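# Wrap foam insulation around pipe and close slit

## Task

Put the foam insulation sleeve around the pipe so that its slit ends up closed, then release it and move both hands away from it.

## Robot and tools

Robot: two six-joint arms, left_arm and right_arm, each ending in a five-finger hand (left_arm carries a left hand, right_arm a right hand). Base positions in the scene frame: left_arm (-0.009, +0.294, +0.024) m, right_arm (-0.053, -0.345, +0.032) m, both rotated only slightly about z. A camera stand sits fixed between and just behind the bases. The scene frame has its origin at table-top height midway between the nominal bases, +z up, +x out over the table, left_arm toward +y. Arm names do not match image sides.

Frames: each arm reports its hand point pose (end_effector_position in metres, end_effector_quat_wxyz) in its own base frame. Pose offsets you send are expressed along the axes of that arm's current Hand target. The hand point sits 0.05 m in front of the palm and 0.15 m from the wrist face along the fingers. Its +z runs along straight fingers, +y points out of the palm, and +x runs across the palm away from the thumb on the right hand, toward the thumb on the left hand. Straight fingers extend 0.06 to 0.07 m past the point along +z, their centre lines 0.06 m behind it along -y. A wrist bracket on the little-finger side reaches 0.10 m across the palm and can collide.

Row layout (used by execute_actions and move): 28 numbers, each in [-1, 1], always for both arms: left dx, dy, dz, rx, ry, rz, then left little, ring, middle, index, thumb_bend, thumb_turn, force_limit, speed; then the same fourteen for the right arm. dx..rz are an offset (not a pose) from the Hand target held when the action or move begins; 1.0 equals 0.6 m or 180 degrees; rx, ry, rz form one rotation vector. All six zeros means nothing new for that arm. Finger numbers are absolute targets: -1 open/straight, +1 curled; thumb_turn -1 beside the palm, +1 opposite the fingers. force_limit maps -1..+1 to about 0..10 N at the fingertip (0..15 N for the two thumb motors). speed rises from near zero at -1 to full at +0.48 and stays full up to +1; full travel takes 0.49 s. No hand number means 'unchanged': resend the last hand numbers you executed, or, before any, the hand_measured six plus hand_force_limit and hand_speed. For a soft grip close at speed -0.94 or below. Thumb turned in, the hand wraps objects roughly 0.035 to 0.065 m thick; thumb tip to index pad can pinch light items up to about 0.08 m.

execute_actions(actions, cameras): actions is a list of actions; each action is a table of 1 to 15 rows, one row per 1/30 s step, and a short table repeats its last row up to 15 steps. Every row in an action counts from that action's starting Hand target, not the row before, so sending the same offset again moves further. Images come back only for an empty actions list or when cameras names them (["all"], a list of names, or []).

move(target, speed, blend, blocking, cameras): target is one 28-number row or a list of up to 15 rows; every row's offsets count from the same starting Hand targets. Paths are straight, shortest rotation, all arms finish together, capped at 10 s total. speed is m/s of the path (0.002 to 4.3, default 0.25; turns at twice that in rad/s), one value or one per target. blend, in m, rounds corners of a list; 0 stops at each. blocking=false returns after about 0.5 s while motion continues. Paths do not avoid obstacles or the other arm; faster motion means harder contact and more lag or overshoot, especially with a straight arm or near the arm's own base. Hand numbers in the first row apply at the start; later ones apply on arrival at rest. The result adds a 'move:' line: done, off_target, moving, held or fault, plus limits such as paced (pose clipped) or held (step withheld).

wait(seconds, cameras): lets time pass (0 to 3600 s) without new commands; a running move goes on and may end it early. stop(cameras): brakes a running move. zoom_image(camera, region): enlarges [x0, y0, x1, y1] (pixels, max 504 x 504) of the newest image from cam_high, cam_low, cam_left_end, cam_right_end, cam_side, cam_left_wrist or cam_right_wrist. show_instructions(): shows the reference pages. finished_scene(scene): ends the scene permanently; scene is 1 or omitted.

Results: Hand target is the last commanded pose after clipping; the next offset starts from it. Hands often rest 1 to 3 cm (sometimes 5 cm) short, usually low; a further execute_actions call re-requests the target, or send the remaining gap as an offset. Orientation commands are clipped to 40 degrees from the measured one per step. hand_measured, hand_stopped_by (moving, target, force, stalled, fault) and hand_load_n list six values in hand-number order; a dropped grip shows as hand_load_n near 0. Joint torques are raw drive outputs with offset and noise; numbers 3 and 4 wrap at ±28 N m. Joint ranges in rad: waist ±2.880, shoulder 0 to 3.142, elbow 0 to 3.019, wrist pitch -1.693 to 1.571, wrist yaw ±1.571, wrist roll ±2.094.

Avoid: dropping the foam or pipe, or letting anything leave the table; releasing while parts still move; fast impacts, heavy pushes or hitting fixed items; the two hands or arms pressing together, including one hand closing on the other's fingers; overloading fingers. A blocked arm keeps pushing until commanded back past its hand point. Long holds, stretched arms or pushing against things heat motors; at 85 °C a MOTOR HOT line appears, at 100 °C the arm drops for 30 to 60 s. Finish with both hands open and clear of the sleeve.

Each tool is called after "Emit:" in YAML: its name, and indented under it one key for each argument.

Reference images:

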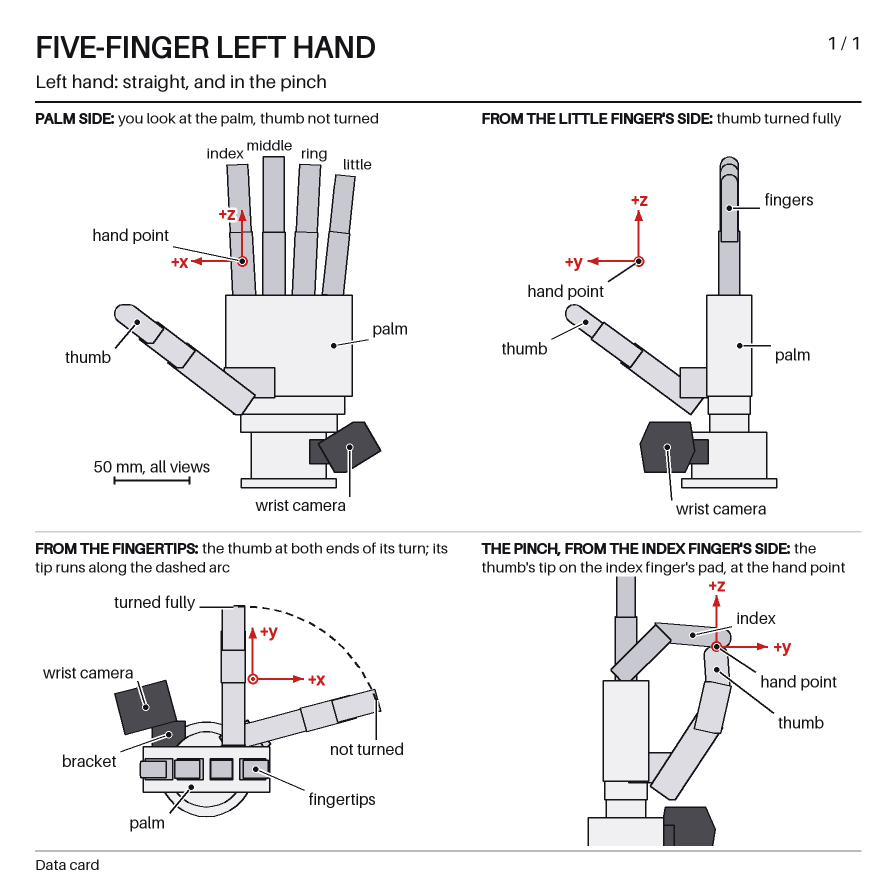

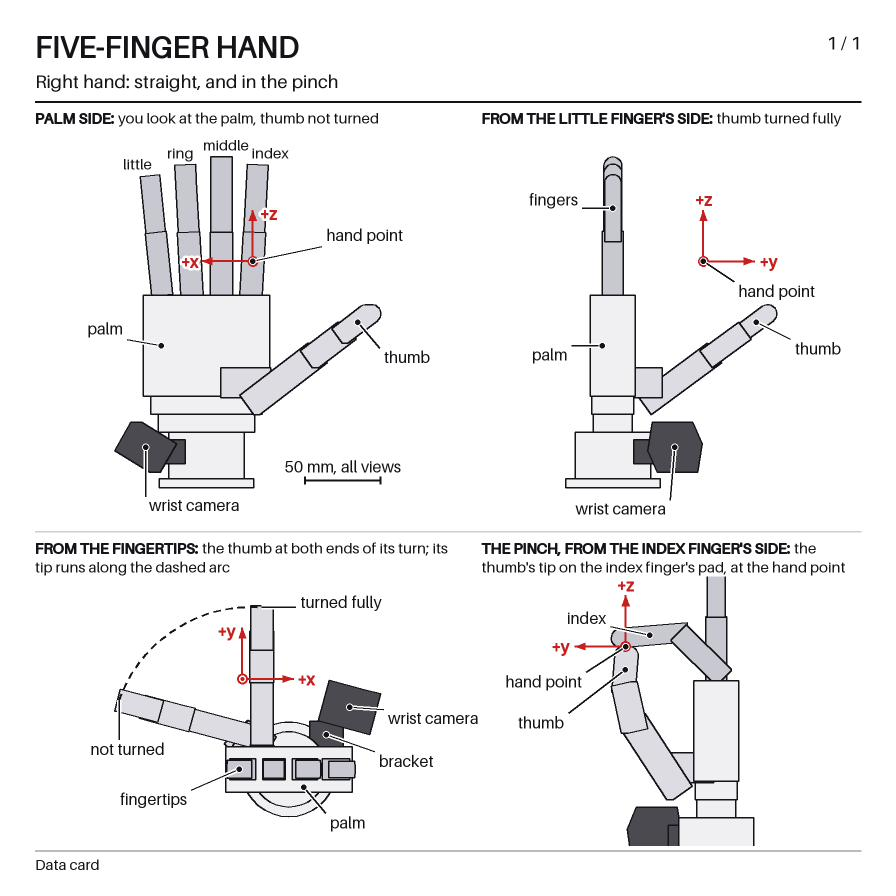

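## Session

Emit:
execute_actions:
  actions: []

Scene clock: 0.00 s.
left_arm: end_effector_position=(+0.5416, -0.0312, +0.4321) hand_measured=(-1.000, -1.000, -1.000, -1.000, -1.000, -1.000) hand_load_n=(+0.0, +0.0, +0.0, +0.0, +0.0, +0.0) hand_stopped_by=(target, target, target, target, target, target) hand_force_limit=0.00 hand_speed=-0.80 end_effector_quat_wxyz=(+0.500, -0.500, +0.500, -0.500) | right_arm: end_effector_position=(+0.2674, +0.1855, +0.1005) hand_measured=(+1.000, +1.000, -0.488, -0.488, -0.814, +0.952) hand_load_n=(+0.0, +0.0, +0.0, +0.0, +0.0, +0.0) hand_stopped_by=(target, target, target, target, target, target) hand_force_limit=0.00 hand_speed=-0.80 end_effector_quat_wxyz=(-0.329, +0.637, -0.612, +0.334)
Joint positions: left_arm=[0 1.047 1.047 0 0 0] | right_arm=[0.833 0.774 0.422 -0.431 0.65 0.513]
Joint velocities: within noise
Joint torques (N m): no reading
Motor temperatures (°C): left_arm=[25 25 22 28 24 26] | right_arm=[28 24 23 22 24 26]
Heat: left arm: hottest wrist pitch 28 °C; right arm: hottest waist 28 °C.
Hand target: left_arm +0.5431, -0.0312, +0.4496; +0.508, -0.492, +0.492, -0.507 | right_arm +0.2740, +0.1927, +0.1153; -0.343, +0.630, -0.612, +0.334

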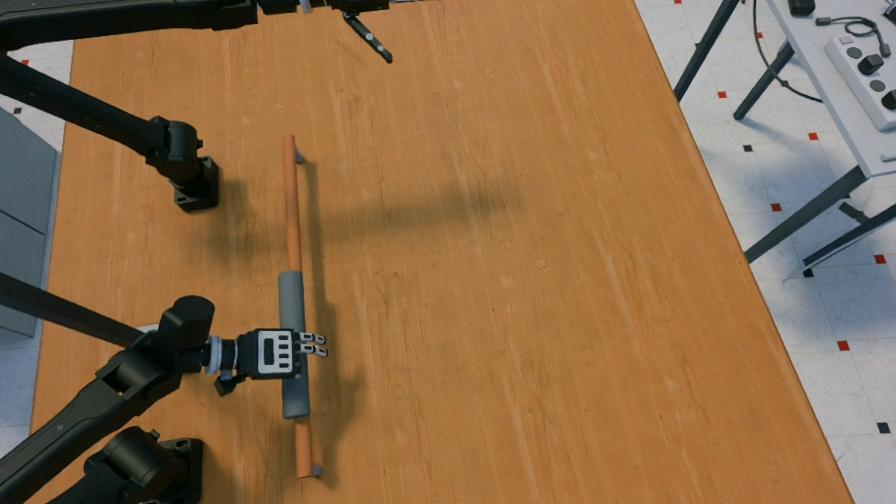

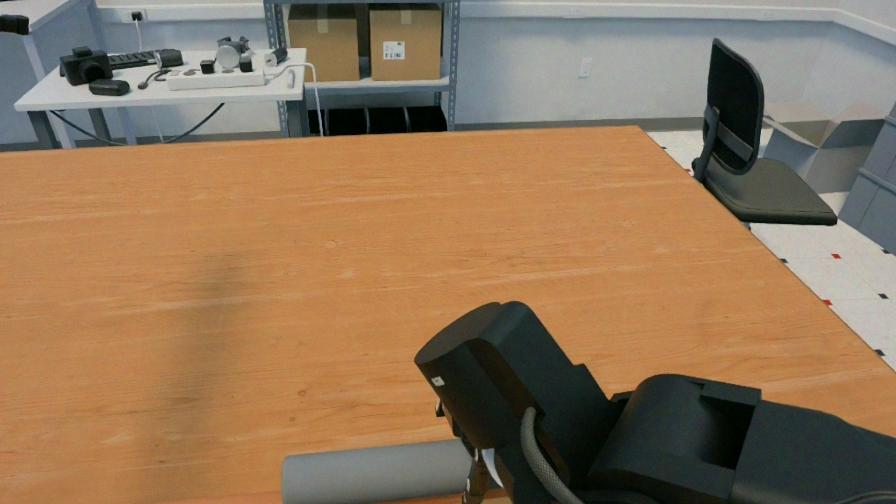

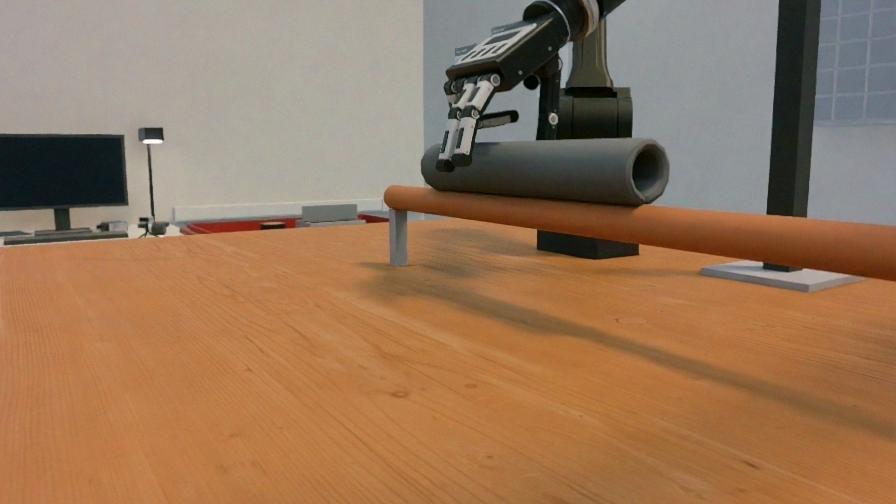

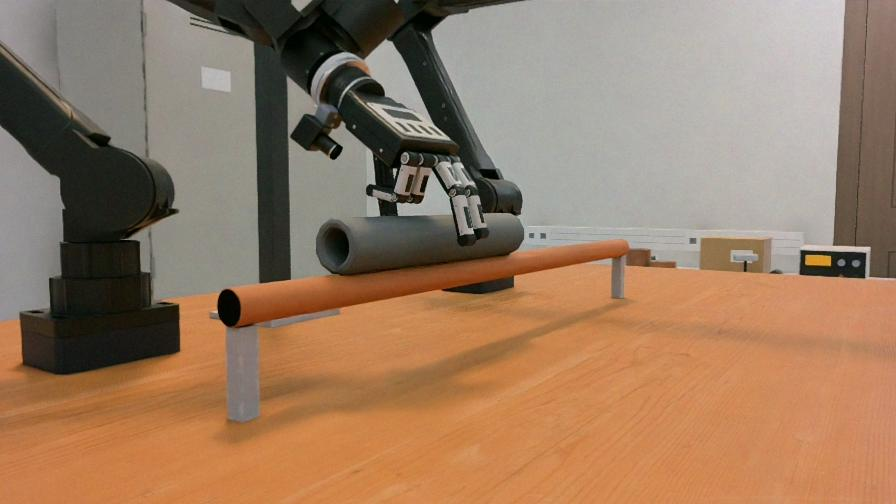

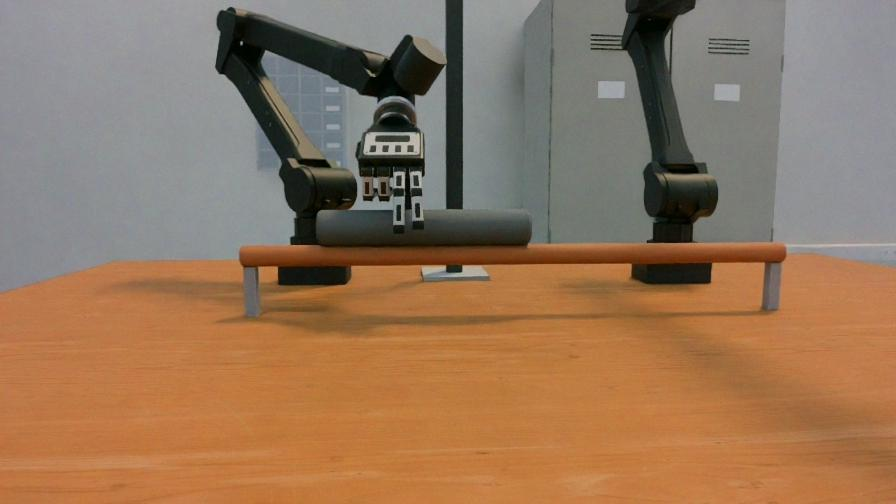

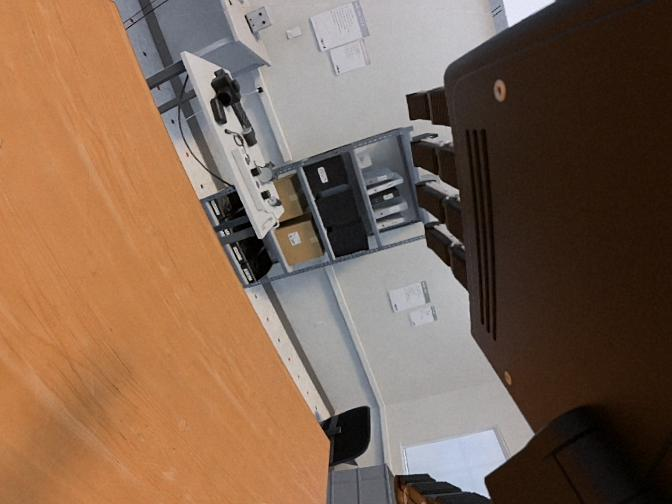

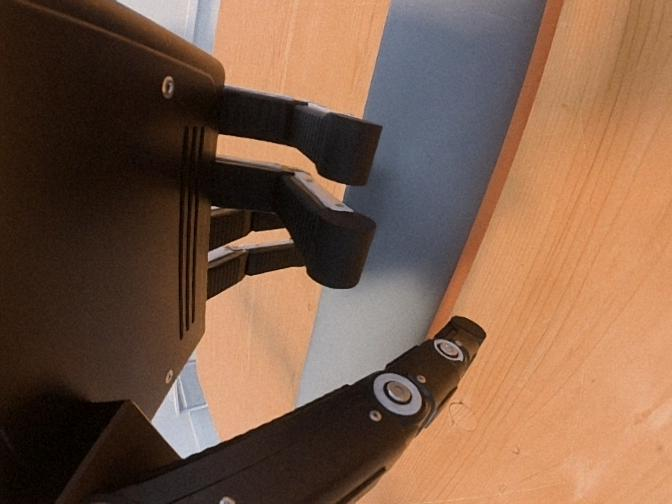

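Emit:
zoom_image:
  camera: "cam_left_end"
  region: [380, 80, 720, 280]

Emit:
zoom_image:
  camera: "cam_right_end"
  region: [200, 130, 560, 350]

Emit:
zoom_image:
  camera: "cam_side"
  region: [220, 140, 560, 330]

Emit:
zoom_image:
  camera: "cam_high"
  region: [180, 240, 400, 500]

Scaled by 1.482.

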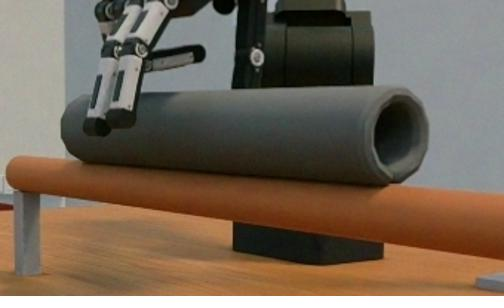

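Scaled by 1.400.

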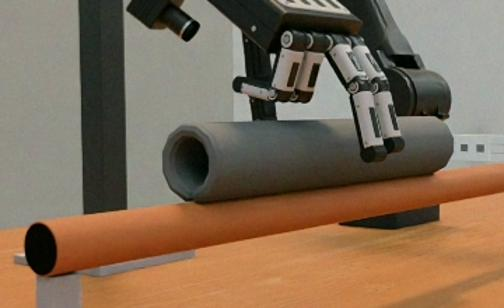

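Scaled by 1.482.

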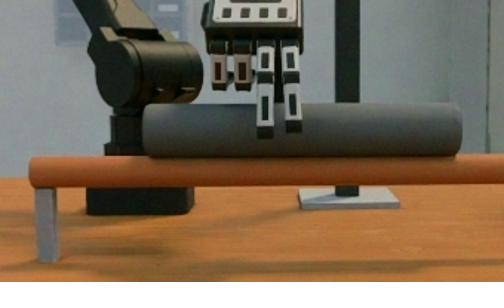

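Scaled by 1.938.

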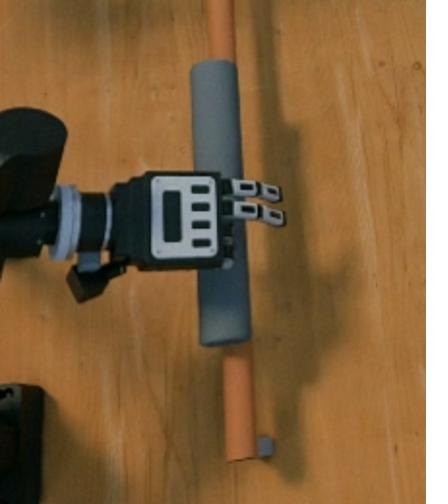

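Emit:
zoom_image:
  camera: "cam_left_end"
  region: [600, 120, 700, 220]

Emit:
zoom_image:
  camera: "cam_right_end"
  region: [290, 200, 390, 300]

Emit:
zoom_image:
  camera: "cam_right_wrist"
  region: [200, 0, 672, 400]

Scaled by 5.040.

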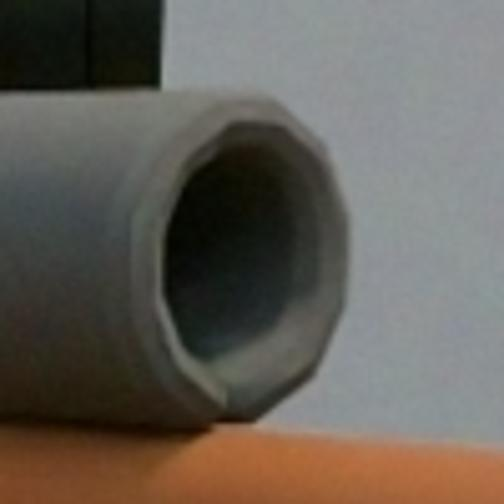

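Scaled by 5.040.

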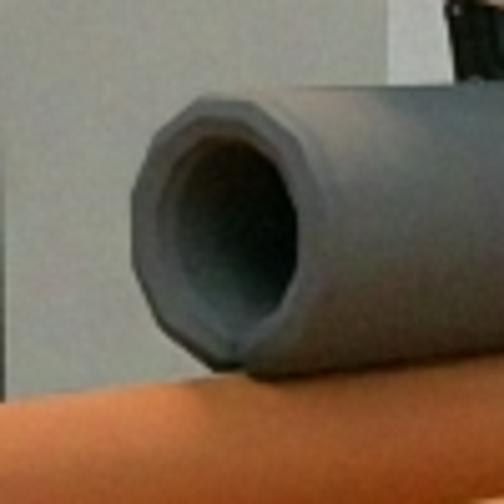

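Scaled by 1.068 from the camera's image (finer frame: 960x720).

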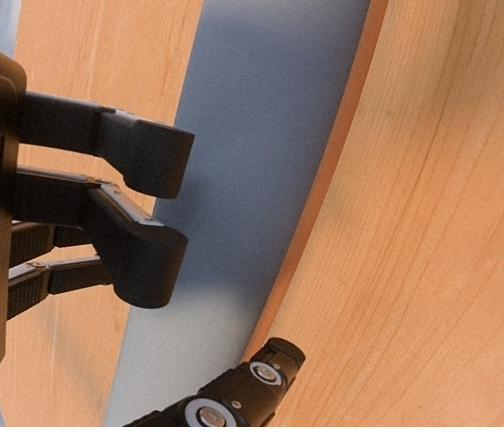

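Emit:
move:
  target: [0,0,0,0,0,0,-1,-1,-1,-1,-1,-1,0,-0.8,0.001,-0.0414,-0.028,0,0,0,1,1,-0.488,-0.488,-0.814,0.952,0,-0.8]
  speed: 0.05
  cameras: ["all"]

Scene clock: 2.83 s.
left_arm: end_effector_position=(+0.5416, -0.0312, +0.4321) hand_measured=(-1.000, -1.000, -1.000, -1.000, -1.000, -1.000) hand_load_n=(+0.0, +0.0, +0.0, +0.0, +0.0, +0.0) hand_stopped_by=(target, target, target, target, target, target) hand_force_limit=0.00 hand_speed=-0.80 end_effector_quat_wxyz=(+0.500, -0.500, +0.500, -0.500) | right_arm: end_effector_position=(+0.2648, +0.1826, +0.1187) hand_measured=(+1.000, +1.000, -0.488, -0.488, -0.814, +0.952) hand_load_n=(+0.0, +0.5, +0.0, +0.0, +0.0, +0.0) hand_stopped_by=(target, target, target, target, target, target) hand_force_limit=0.00 hand_speed=-0.80 end_effector_quat_wxyz=(-0.322, +0.641, -0.611, +0.334)
Joint positions: left_arm=[0 1.047 1.047 0 0 0] | right_arm=[0.833 0.743 0.468 -0.523 0.65 0.513]
Joint torques (N m): left_arm=[-1.85 -7.12 9.99 2.35 -0.05 -0.19] | right_arm=[-1.26 -2.78 10.06 0.42 0.32 0.04]
Heat: left arm: hottest wrist pitch 28 °C; right arm: hottest waist 28 °C.
Hand target: left_arm +0.5431, -0.0312, +0.4496; +0.508, -0.492, +0.492, -0.507 | right_arm +0.2734, +0.1921, +0.1453; -0.343, +0.630, -0.612, +0.334
Off the commanded pose: left_arm 0.017 m, 2 deg | right_arm 0.030 m, 3 deg.
move: off_target (right_arm)

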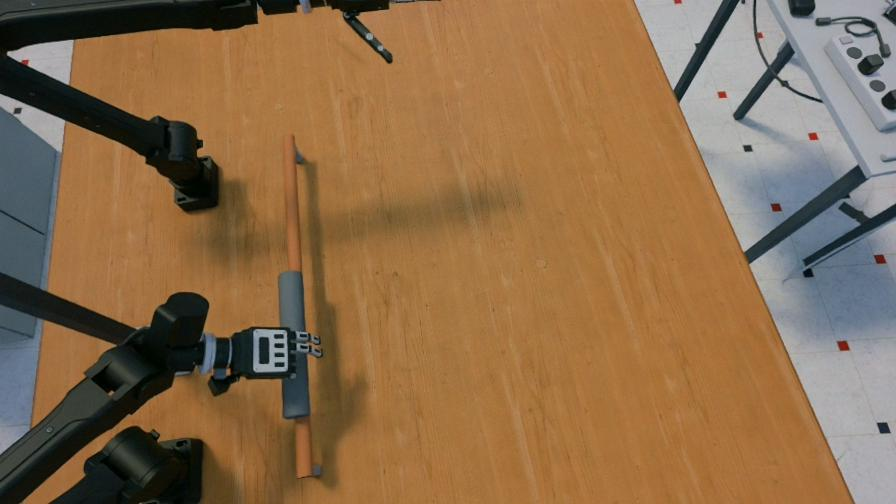

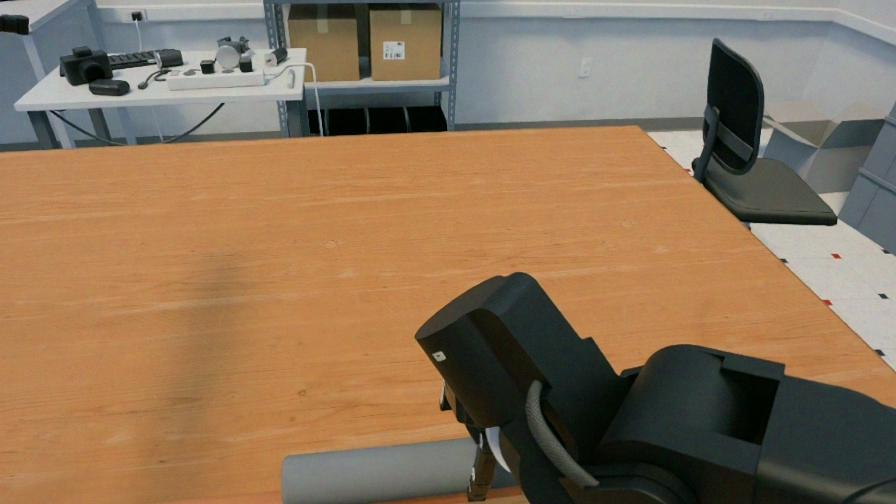

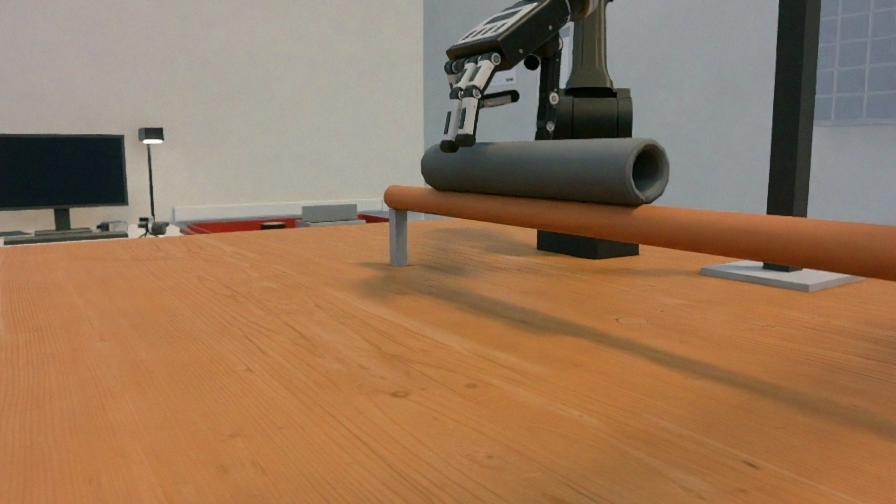

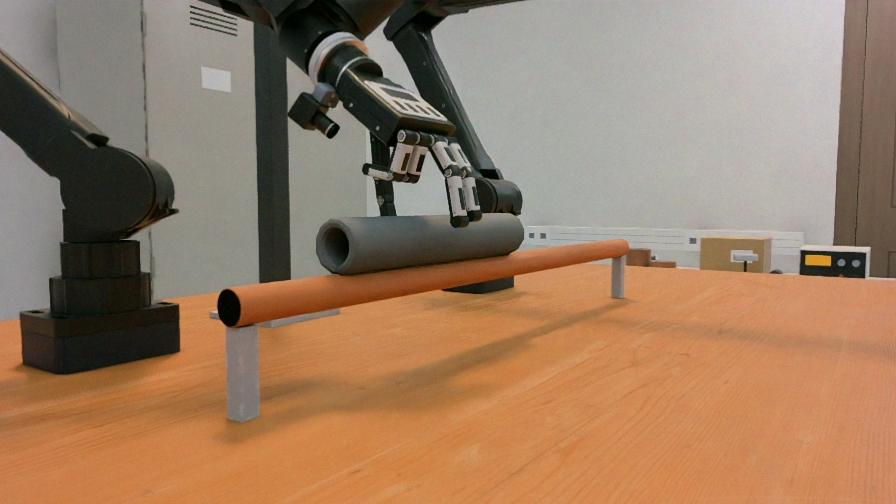

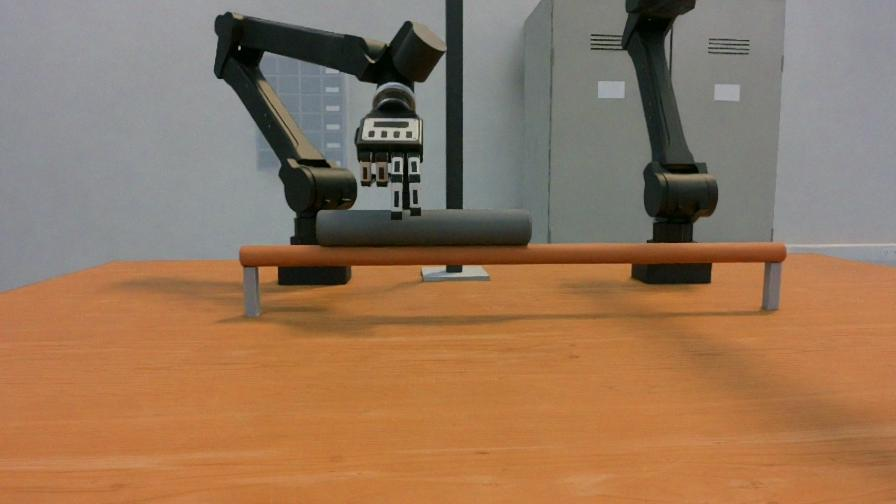

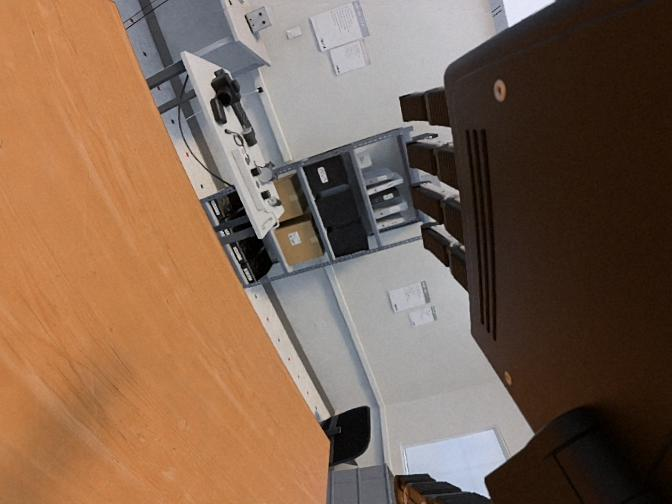

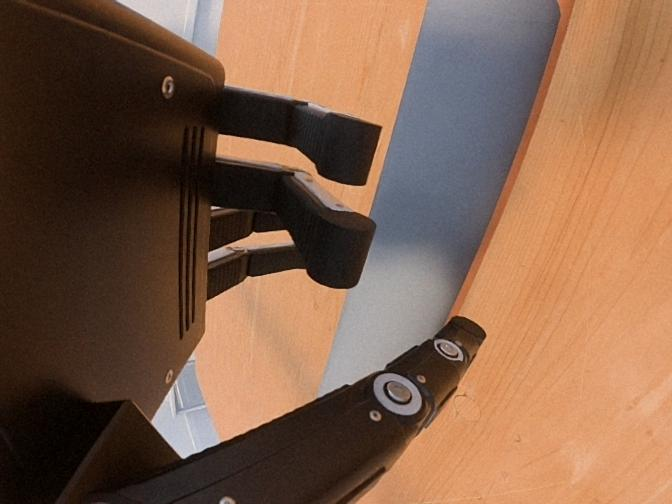

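Emit:
move:
  target: [0,0,0,0,0,0,-1,-1,-1,-1,-1,-1,0,-0.8,0.004,-0.12,-0.08,0.18,0,0,-1,-1,-1,-1,-1,1,0,0]
  speed: 0.12
  cameras: ["cam_high","cam_left_end","cam_right_end","cam_side"]

Scene clock: 7.53 s.
left_arm: end_effector_position=(+0.5416, -0.0312, +0.4321) hand_measured=(-1.000, -1.000, -1.000, -1.000, -1.000, -1.000) hand_load_n=(+0.0, +0.0, +0.0, +0.0, +0.0, -0.5) hand_stopped_by=(target, target, target, target, target, target) hand_force_limit=0.00 hand_speed=-0.80 end_effector_quat_wxyz=(+0.500, -0.500, +0.500, -0.500) | right_arm: end_effector_position=(+0.2739, +0.1855, +0.2232) hand_measured=(-1.000, -1.000, -1.000, -1.000, -1.000, +1.000) hand_load_n=(+0.0, +0.0, +0.0, +0.0, +0.0, +0.0) hand_stopped_by=(target, target, target, target, target, target) hand_force_limit=0.00 hand_speed=0.00 end_effector_quat_wxyz=(+0.494, -0.515, +0.497, -0.494)
Joint positions: left_arm=[0 1.047 1.047 0 0 0] | right_arm=[1.082 0.518 0.294 0.176 1.064 0.024]
Joint torques (N m): left_arm=[-1.73 -7 9.92 2.33 -0.06 -0.21] | right_arm=[-0.56 -0.56 7.54 1.77 0.18 -0.04]
Heat: left arm: hottest wrist pitch 28 °C; right arm: hottest waist 28 °C.
Hand target: left_arm +0.5431, -0.0312, +0.4496; +0.508, -0.492, +0.492, -0.507 | right_arm +0.2722, +0.1896, +0.2317; +0.505, -0.509, +0.495, -0.491
Off the commanded pose: left_arm 0.017 m, 2 deg | right_arm 0.010 m, 1 deg.
move: done

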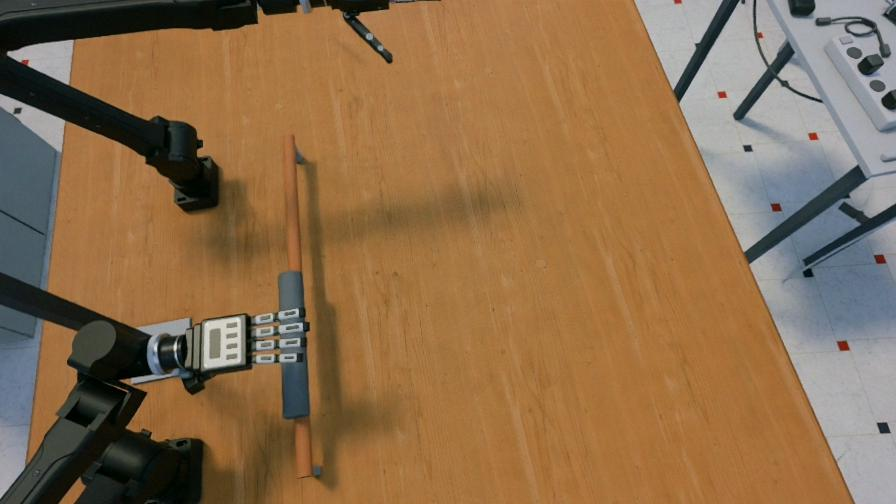

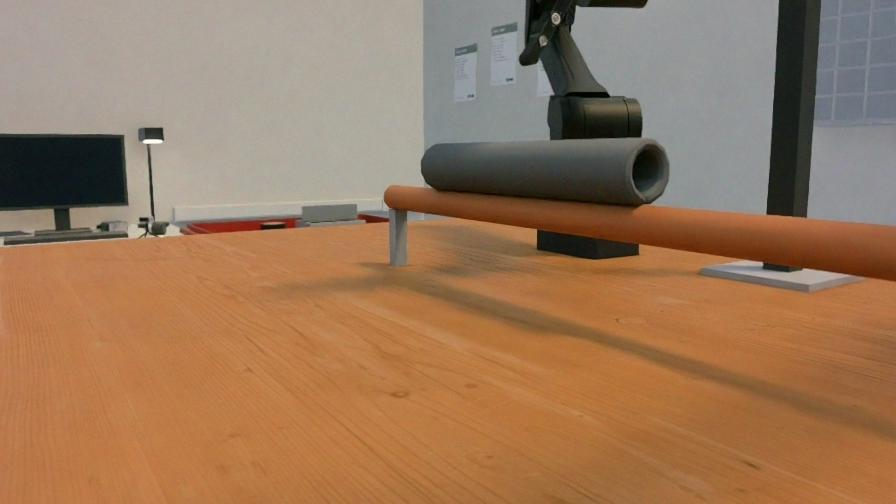

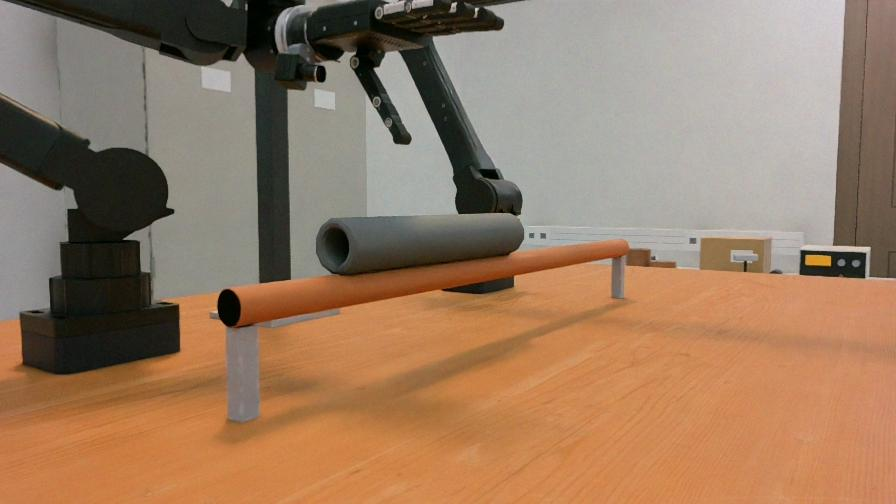

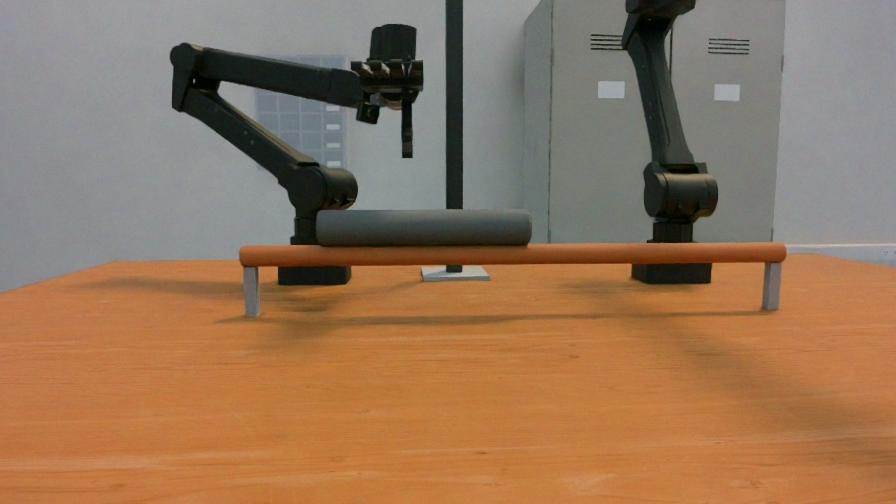

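Emit:
move:
  target: [0,0,0,0,0,0,-1,-1,-1,-1,-1,-1,0,-0.8,-0.0598,0.122,0.010,-0.183,0.008,0,-0.7,-0.7,-0.7,-0.7,-1,1,0,0]
  speed: 0.1
  cameras: ["cam_high","cam_left_end","cam_right_end","cam_side"]

Scene clock: 12.60 s.
left_arm: end_effector_position=(+0.5416, -0.0312, +0.4321) hand_measured=(-1.000, -1.000, -1.000, -1.000, -1.000, -1.000) hand_load_n=(+0.0, +0.0, +0.0, +0.0, +0.0, -0.5) hand_stopped_by=(target, target, target, target, target, target) hand_force_limit=0.00 hand_speed=-0.80 end_effector_quat_wxyz=(+0.500, -0.500, +0.500, -0.500) | right_arm: end_effector_position=(+0.2656, +0.2173, +0.1386) hand_measured=(-0.700, -0.700, -0.700, -0.700, -1.000, +1.000) hand_load_n=(+0.0, +0.0, +0.0, +0.0, +0.0, +0.0) hand_stopped_by=(target, target, target, target, target, target) hand_force_limit=0.00 hand_speed=0.00 end_effector_quat_wxyz=(-0.322, +0.638, -0.612, +0.339)
Joint positions: left_arm=[0 1.047 1.047 0 0 0] | right_arm=[0.939 0.84 0.567 -0.587 0.734 0.614]
Joint torques (N m): left_arm=[-1.96 -7 9.92 2.32 -0.07 -0.19] | right_arm=[-2.67 -2.37 10.04 0.24 0.29 0.11]
Heat: left arm: hottest wrist pitch 28 °C; right arm: hottest waist 28 °C.
Hand target: left_arm +0.5431, -0.0312, +0.4496; +0.508, -0.492, +0.492, -0.507 | right_arm +0.2766, +0.2255, +0.1584; -0.333, +0.625, -0.620, +0.337
Off the commanded pose: left_arm 0.017 m, 2 deg | right_arm 0.024 m, 2 deg.
move: off_target (right_arm)

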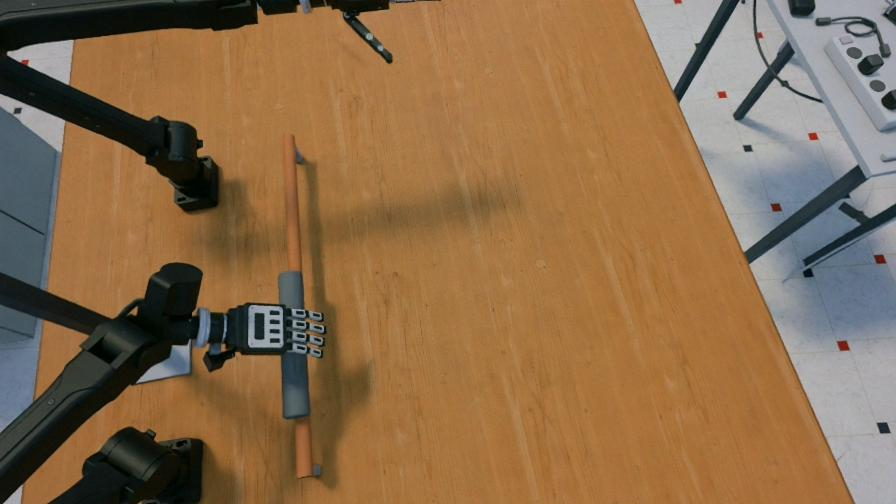

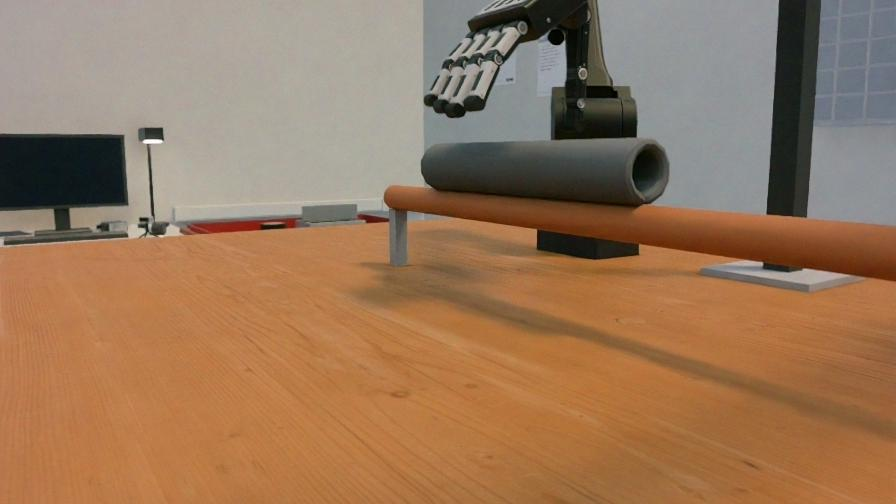

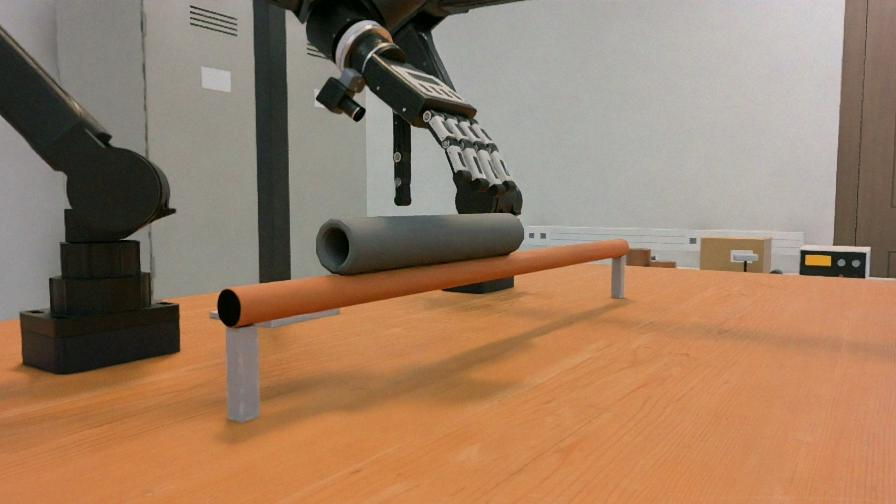

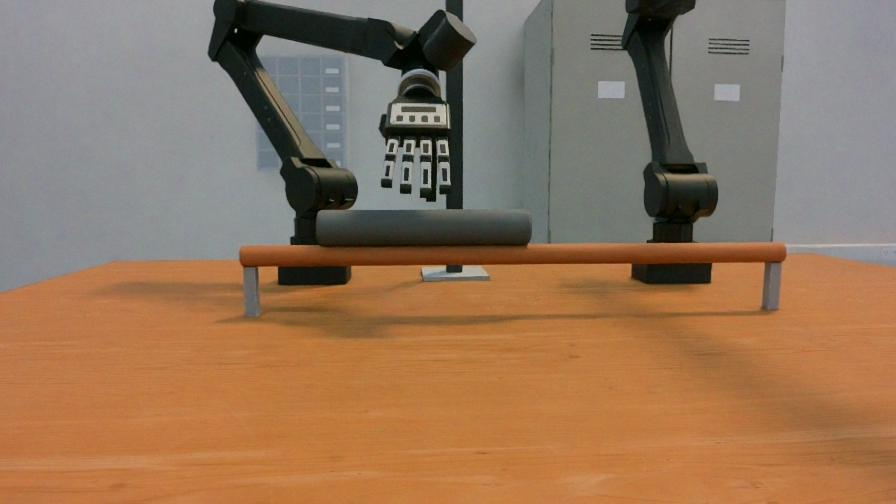

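Emit:
zoom_image:
  camera: "cam_right_end"
  region: [300, 90, 560, 290]

Emit:
zoom_image:
  camera: "cam_left_end"
  region: [400, 0, 700, 230]

Scaled by 1.938.

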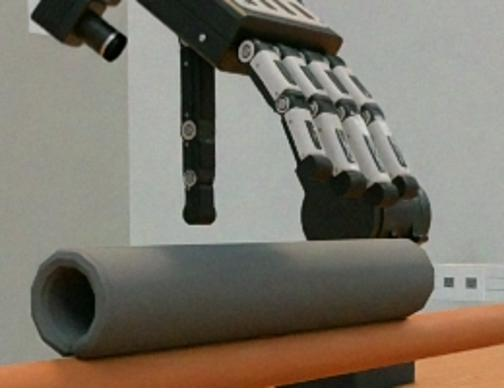

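Scaled by 1.680.

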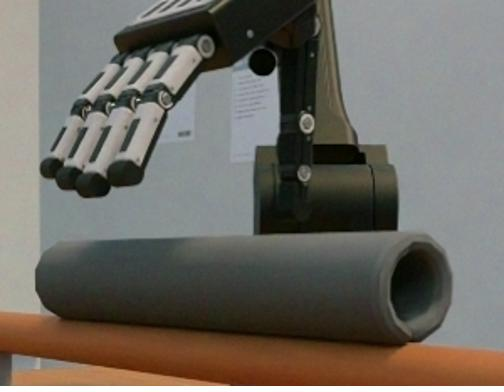

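Emit:
move:
  target: [0,0,0,0,0,0,-1,-1,-1,-1,-1,-1,0,-0.8,-0.0167,0.091,0.059,0,0,0,-0.7,-0.7,-0.7,-0.7,-1,1,0,0]
  speed: 0.06
  cameras: ["cam_high","cam_left_end","cam_right_end","cam_side"]

Emit:
zoom_image:
  camera: "cam_right_end"
  region: [300, 90, 560, 290]

Emit:
zoom_image:
  camera: "cam_left_end"
  region: [400, 0, 700, 230]

Scene clock: 14.87 s.
left_arm: end_effector_position=(+0.5416, -0.0312, +0.4321) hand_measured=(-1.000, -1.000, -1.000, -1.000, -1.000, -1.000) hand_load_n=(+0.0, +0.0, +0.0, +0.0, +0.0, -0.5) hand_stopped_by=(target, target, target, target, target, target) hand_force_limit=0.00 hand_speed=-0.80 end_effector_quat_wxyz=(+0.500, -0.500, +0.500, -0.500) | right_arm: end_effector_position=(+0.2744, +0.2274, +0.0904) hand_measured=(-0.700, -0.700, -0.700, -0.700, -1.000, +1.000) hand_load_n=(+0.0, +0.0, +0.0, +0.0, +0.0, +0.0) hand_stopped_by=(target, target, target, target, target, target) hand_force_limit=0.00 hand_speed=0.00 end_effector_quat_wxyz=(-0.324, +0.629, -0.620, +0.339)
Joint positions: left_arm=[0 1.047 1.047 0 0 0] | right_arm=[0.939 0.96 0.488 -0.391 0.743 0.639]
Joint torques (N m): left_arm=[-1.49 -7.06 9.89 2.36 -0.07 -0.2] | right_arm=[-0.26 -3.14 6.69 1.84 0.53 0.1]
Heat: left arm: hottest wrist pitch 28 °C; right arm: hottest waist 28 °C.
Hand target: left_arm +0.5431, -0.0312, +0.4496; +0.508, -0.492, +0.492, -0.507 | right_arm +0.2761, +0.2351, +0.0934; -0.334, +0.625, -0.620, +0.337
Off the commanded pose: left_arm 0.017 m, 2 deg | right_arm 0.008 m, 1 deg.
move: done

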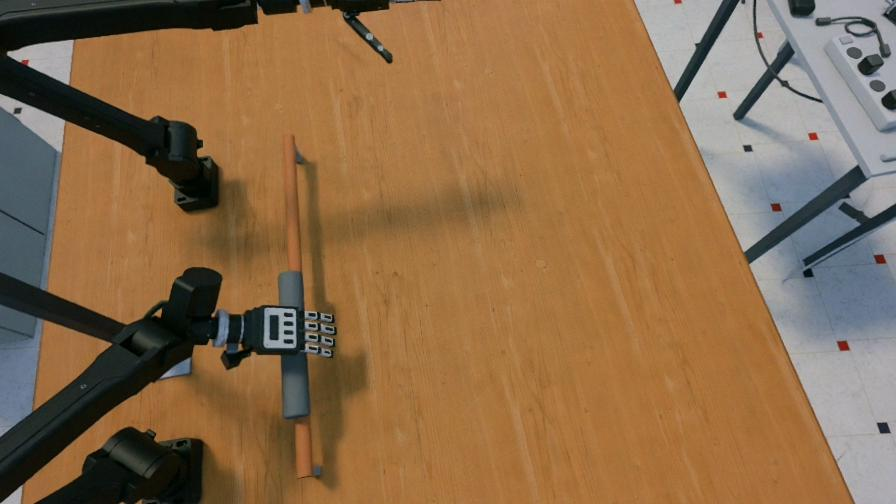

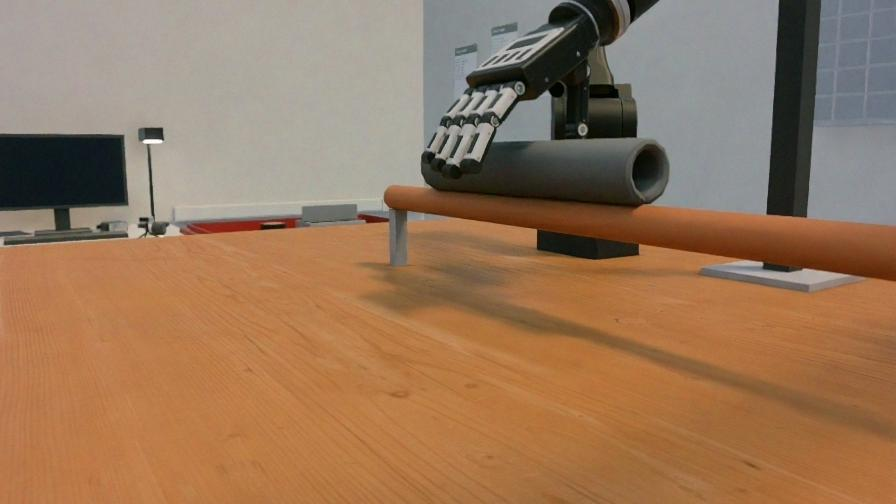

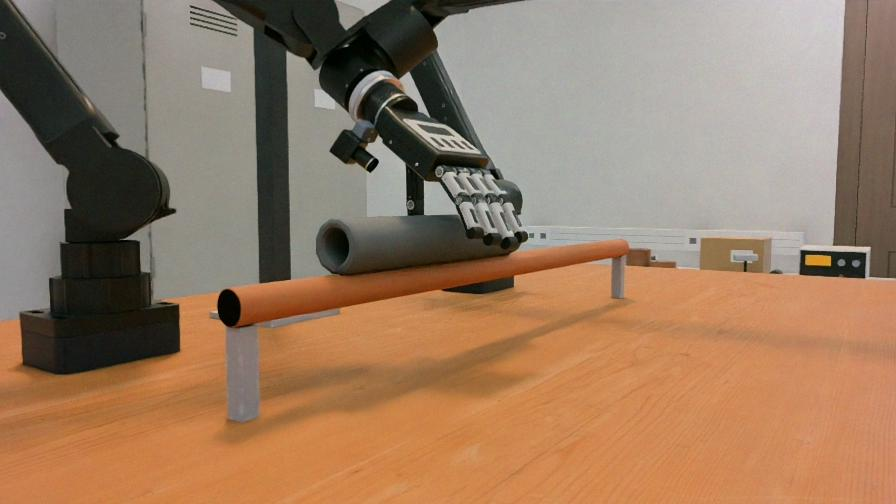

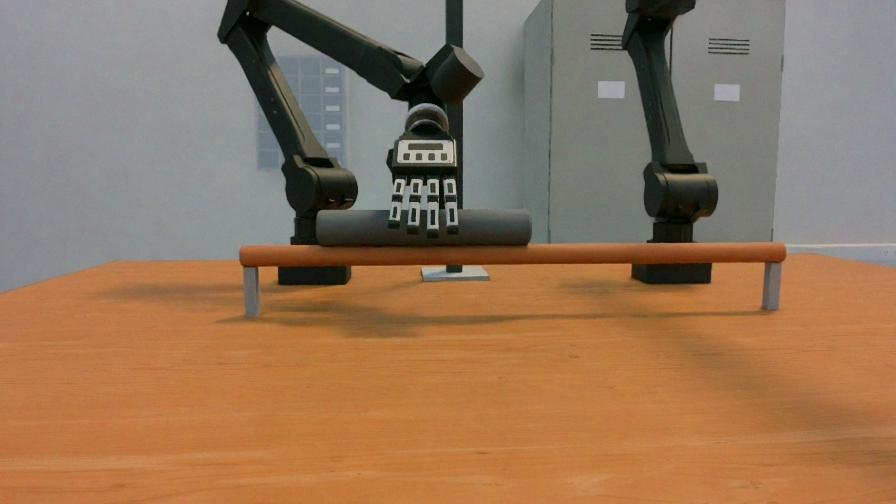

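Scaled by 1.938.

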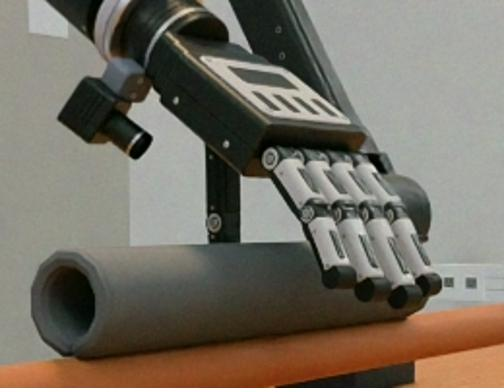

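Scaled by 1.680.

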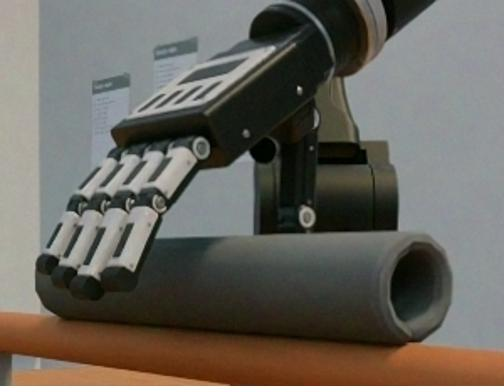

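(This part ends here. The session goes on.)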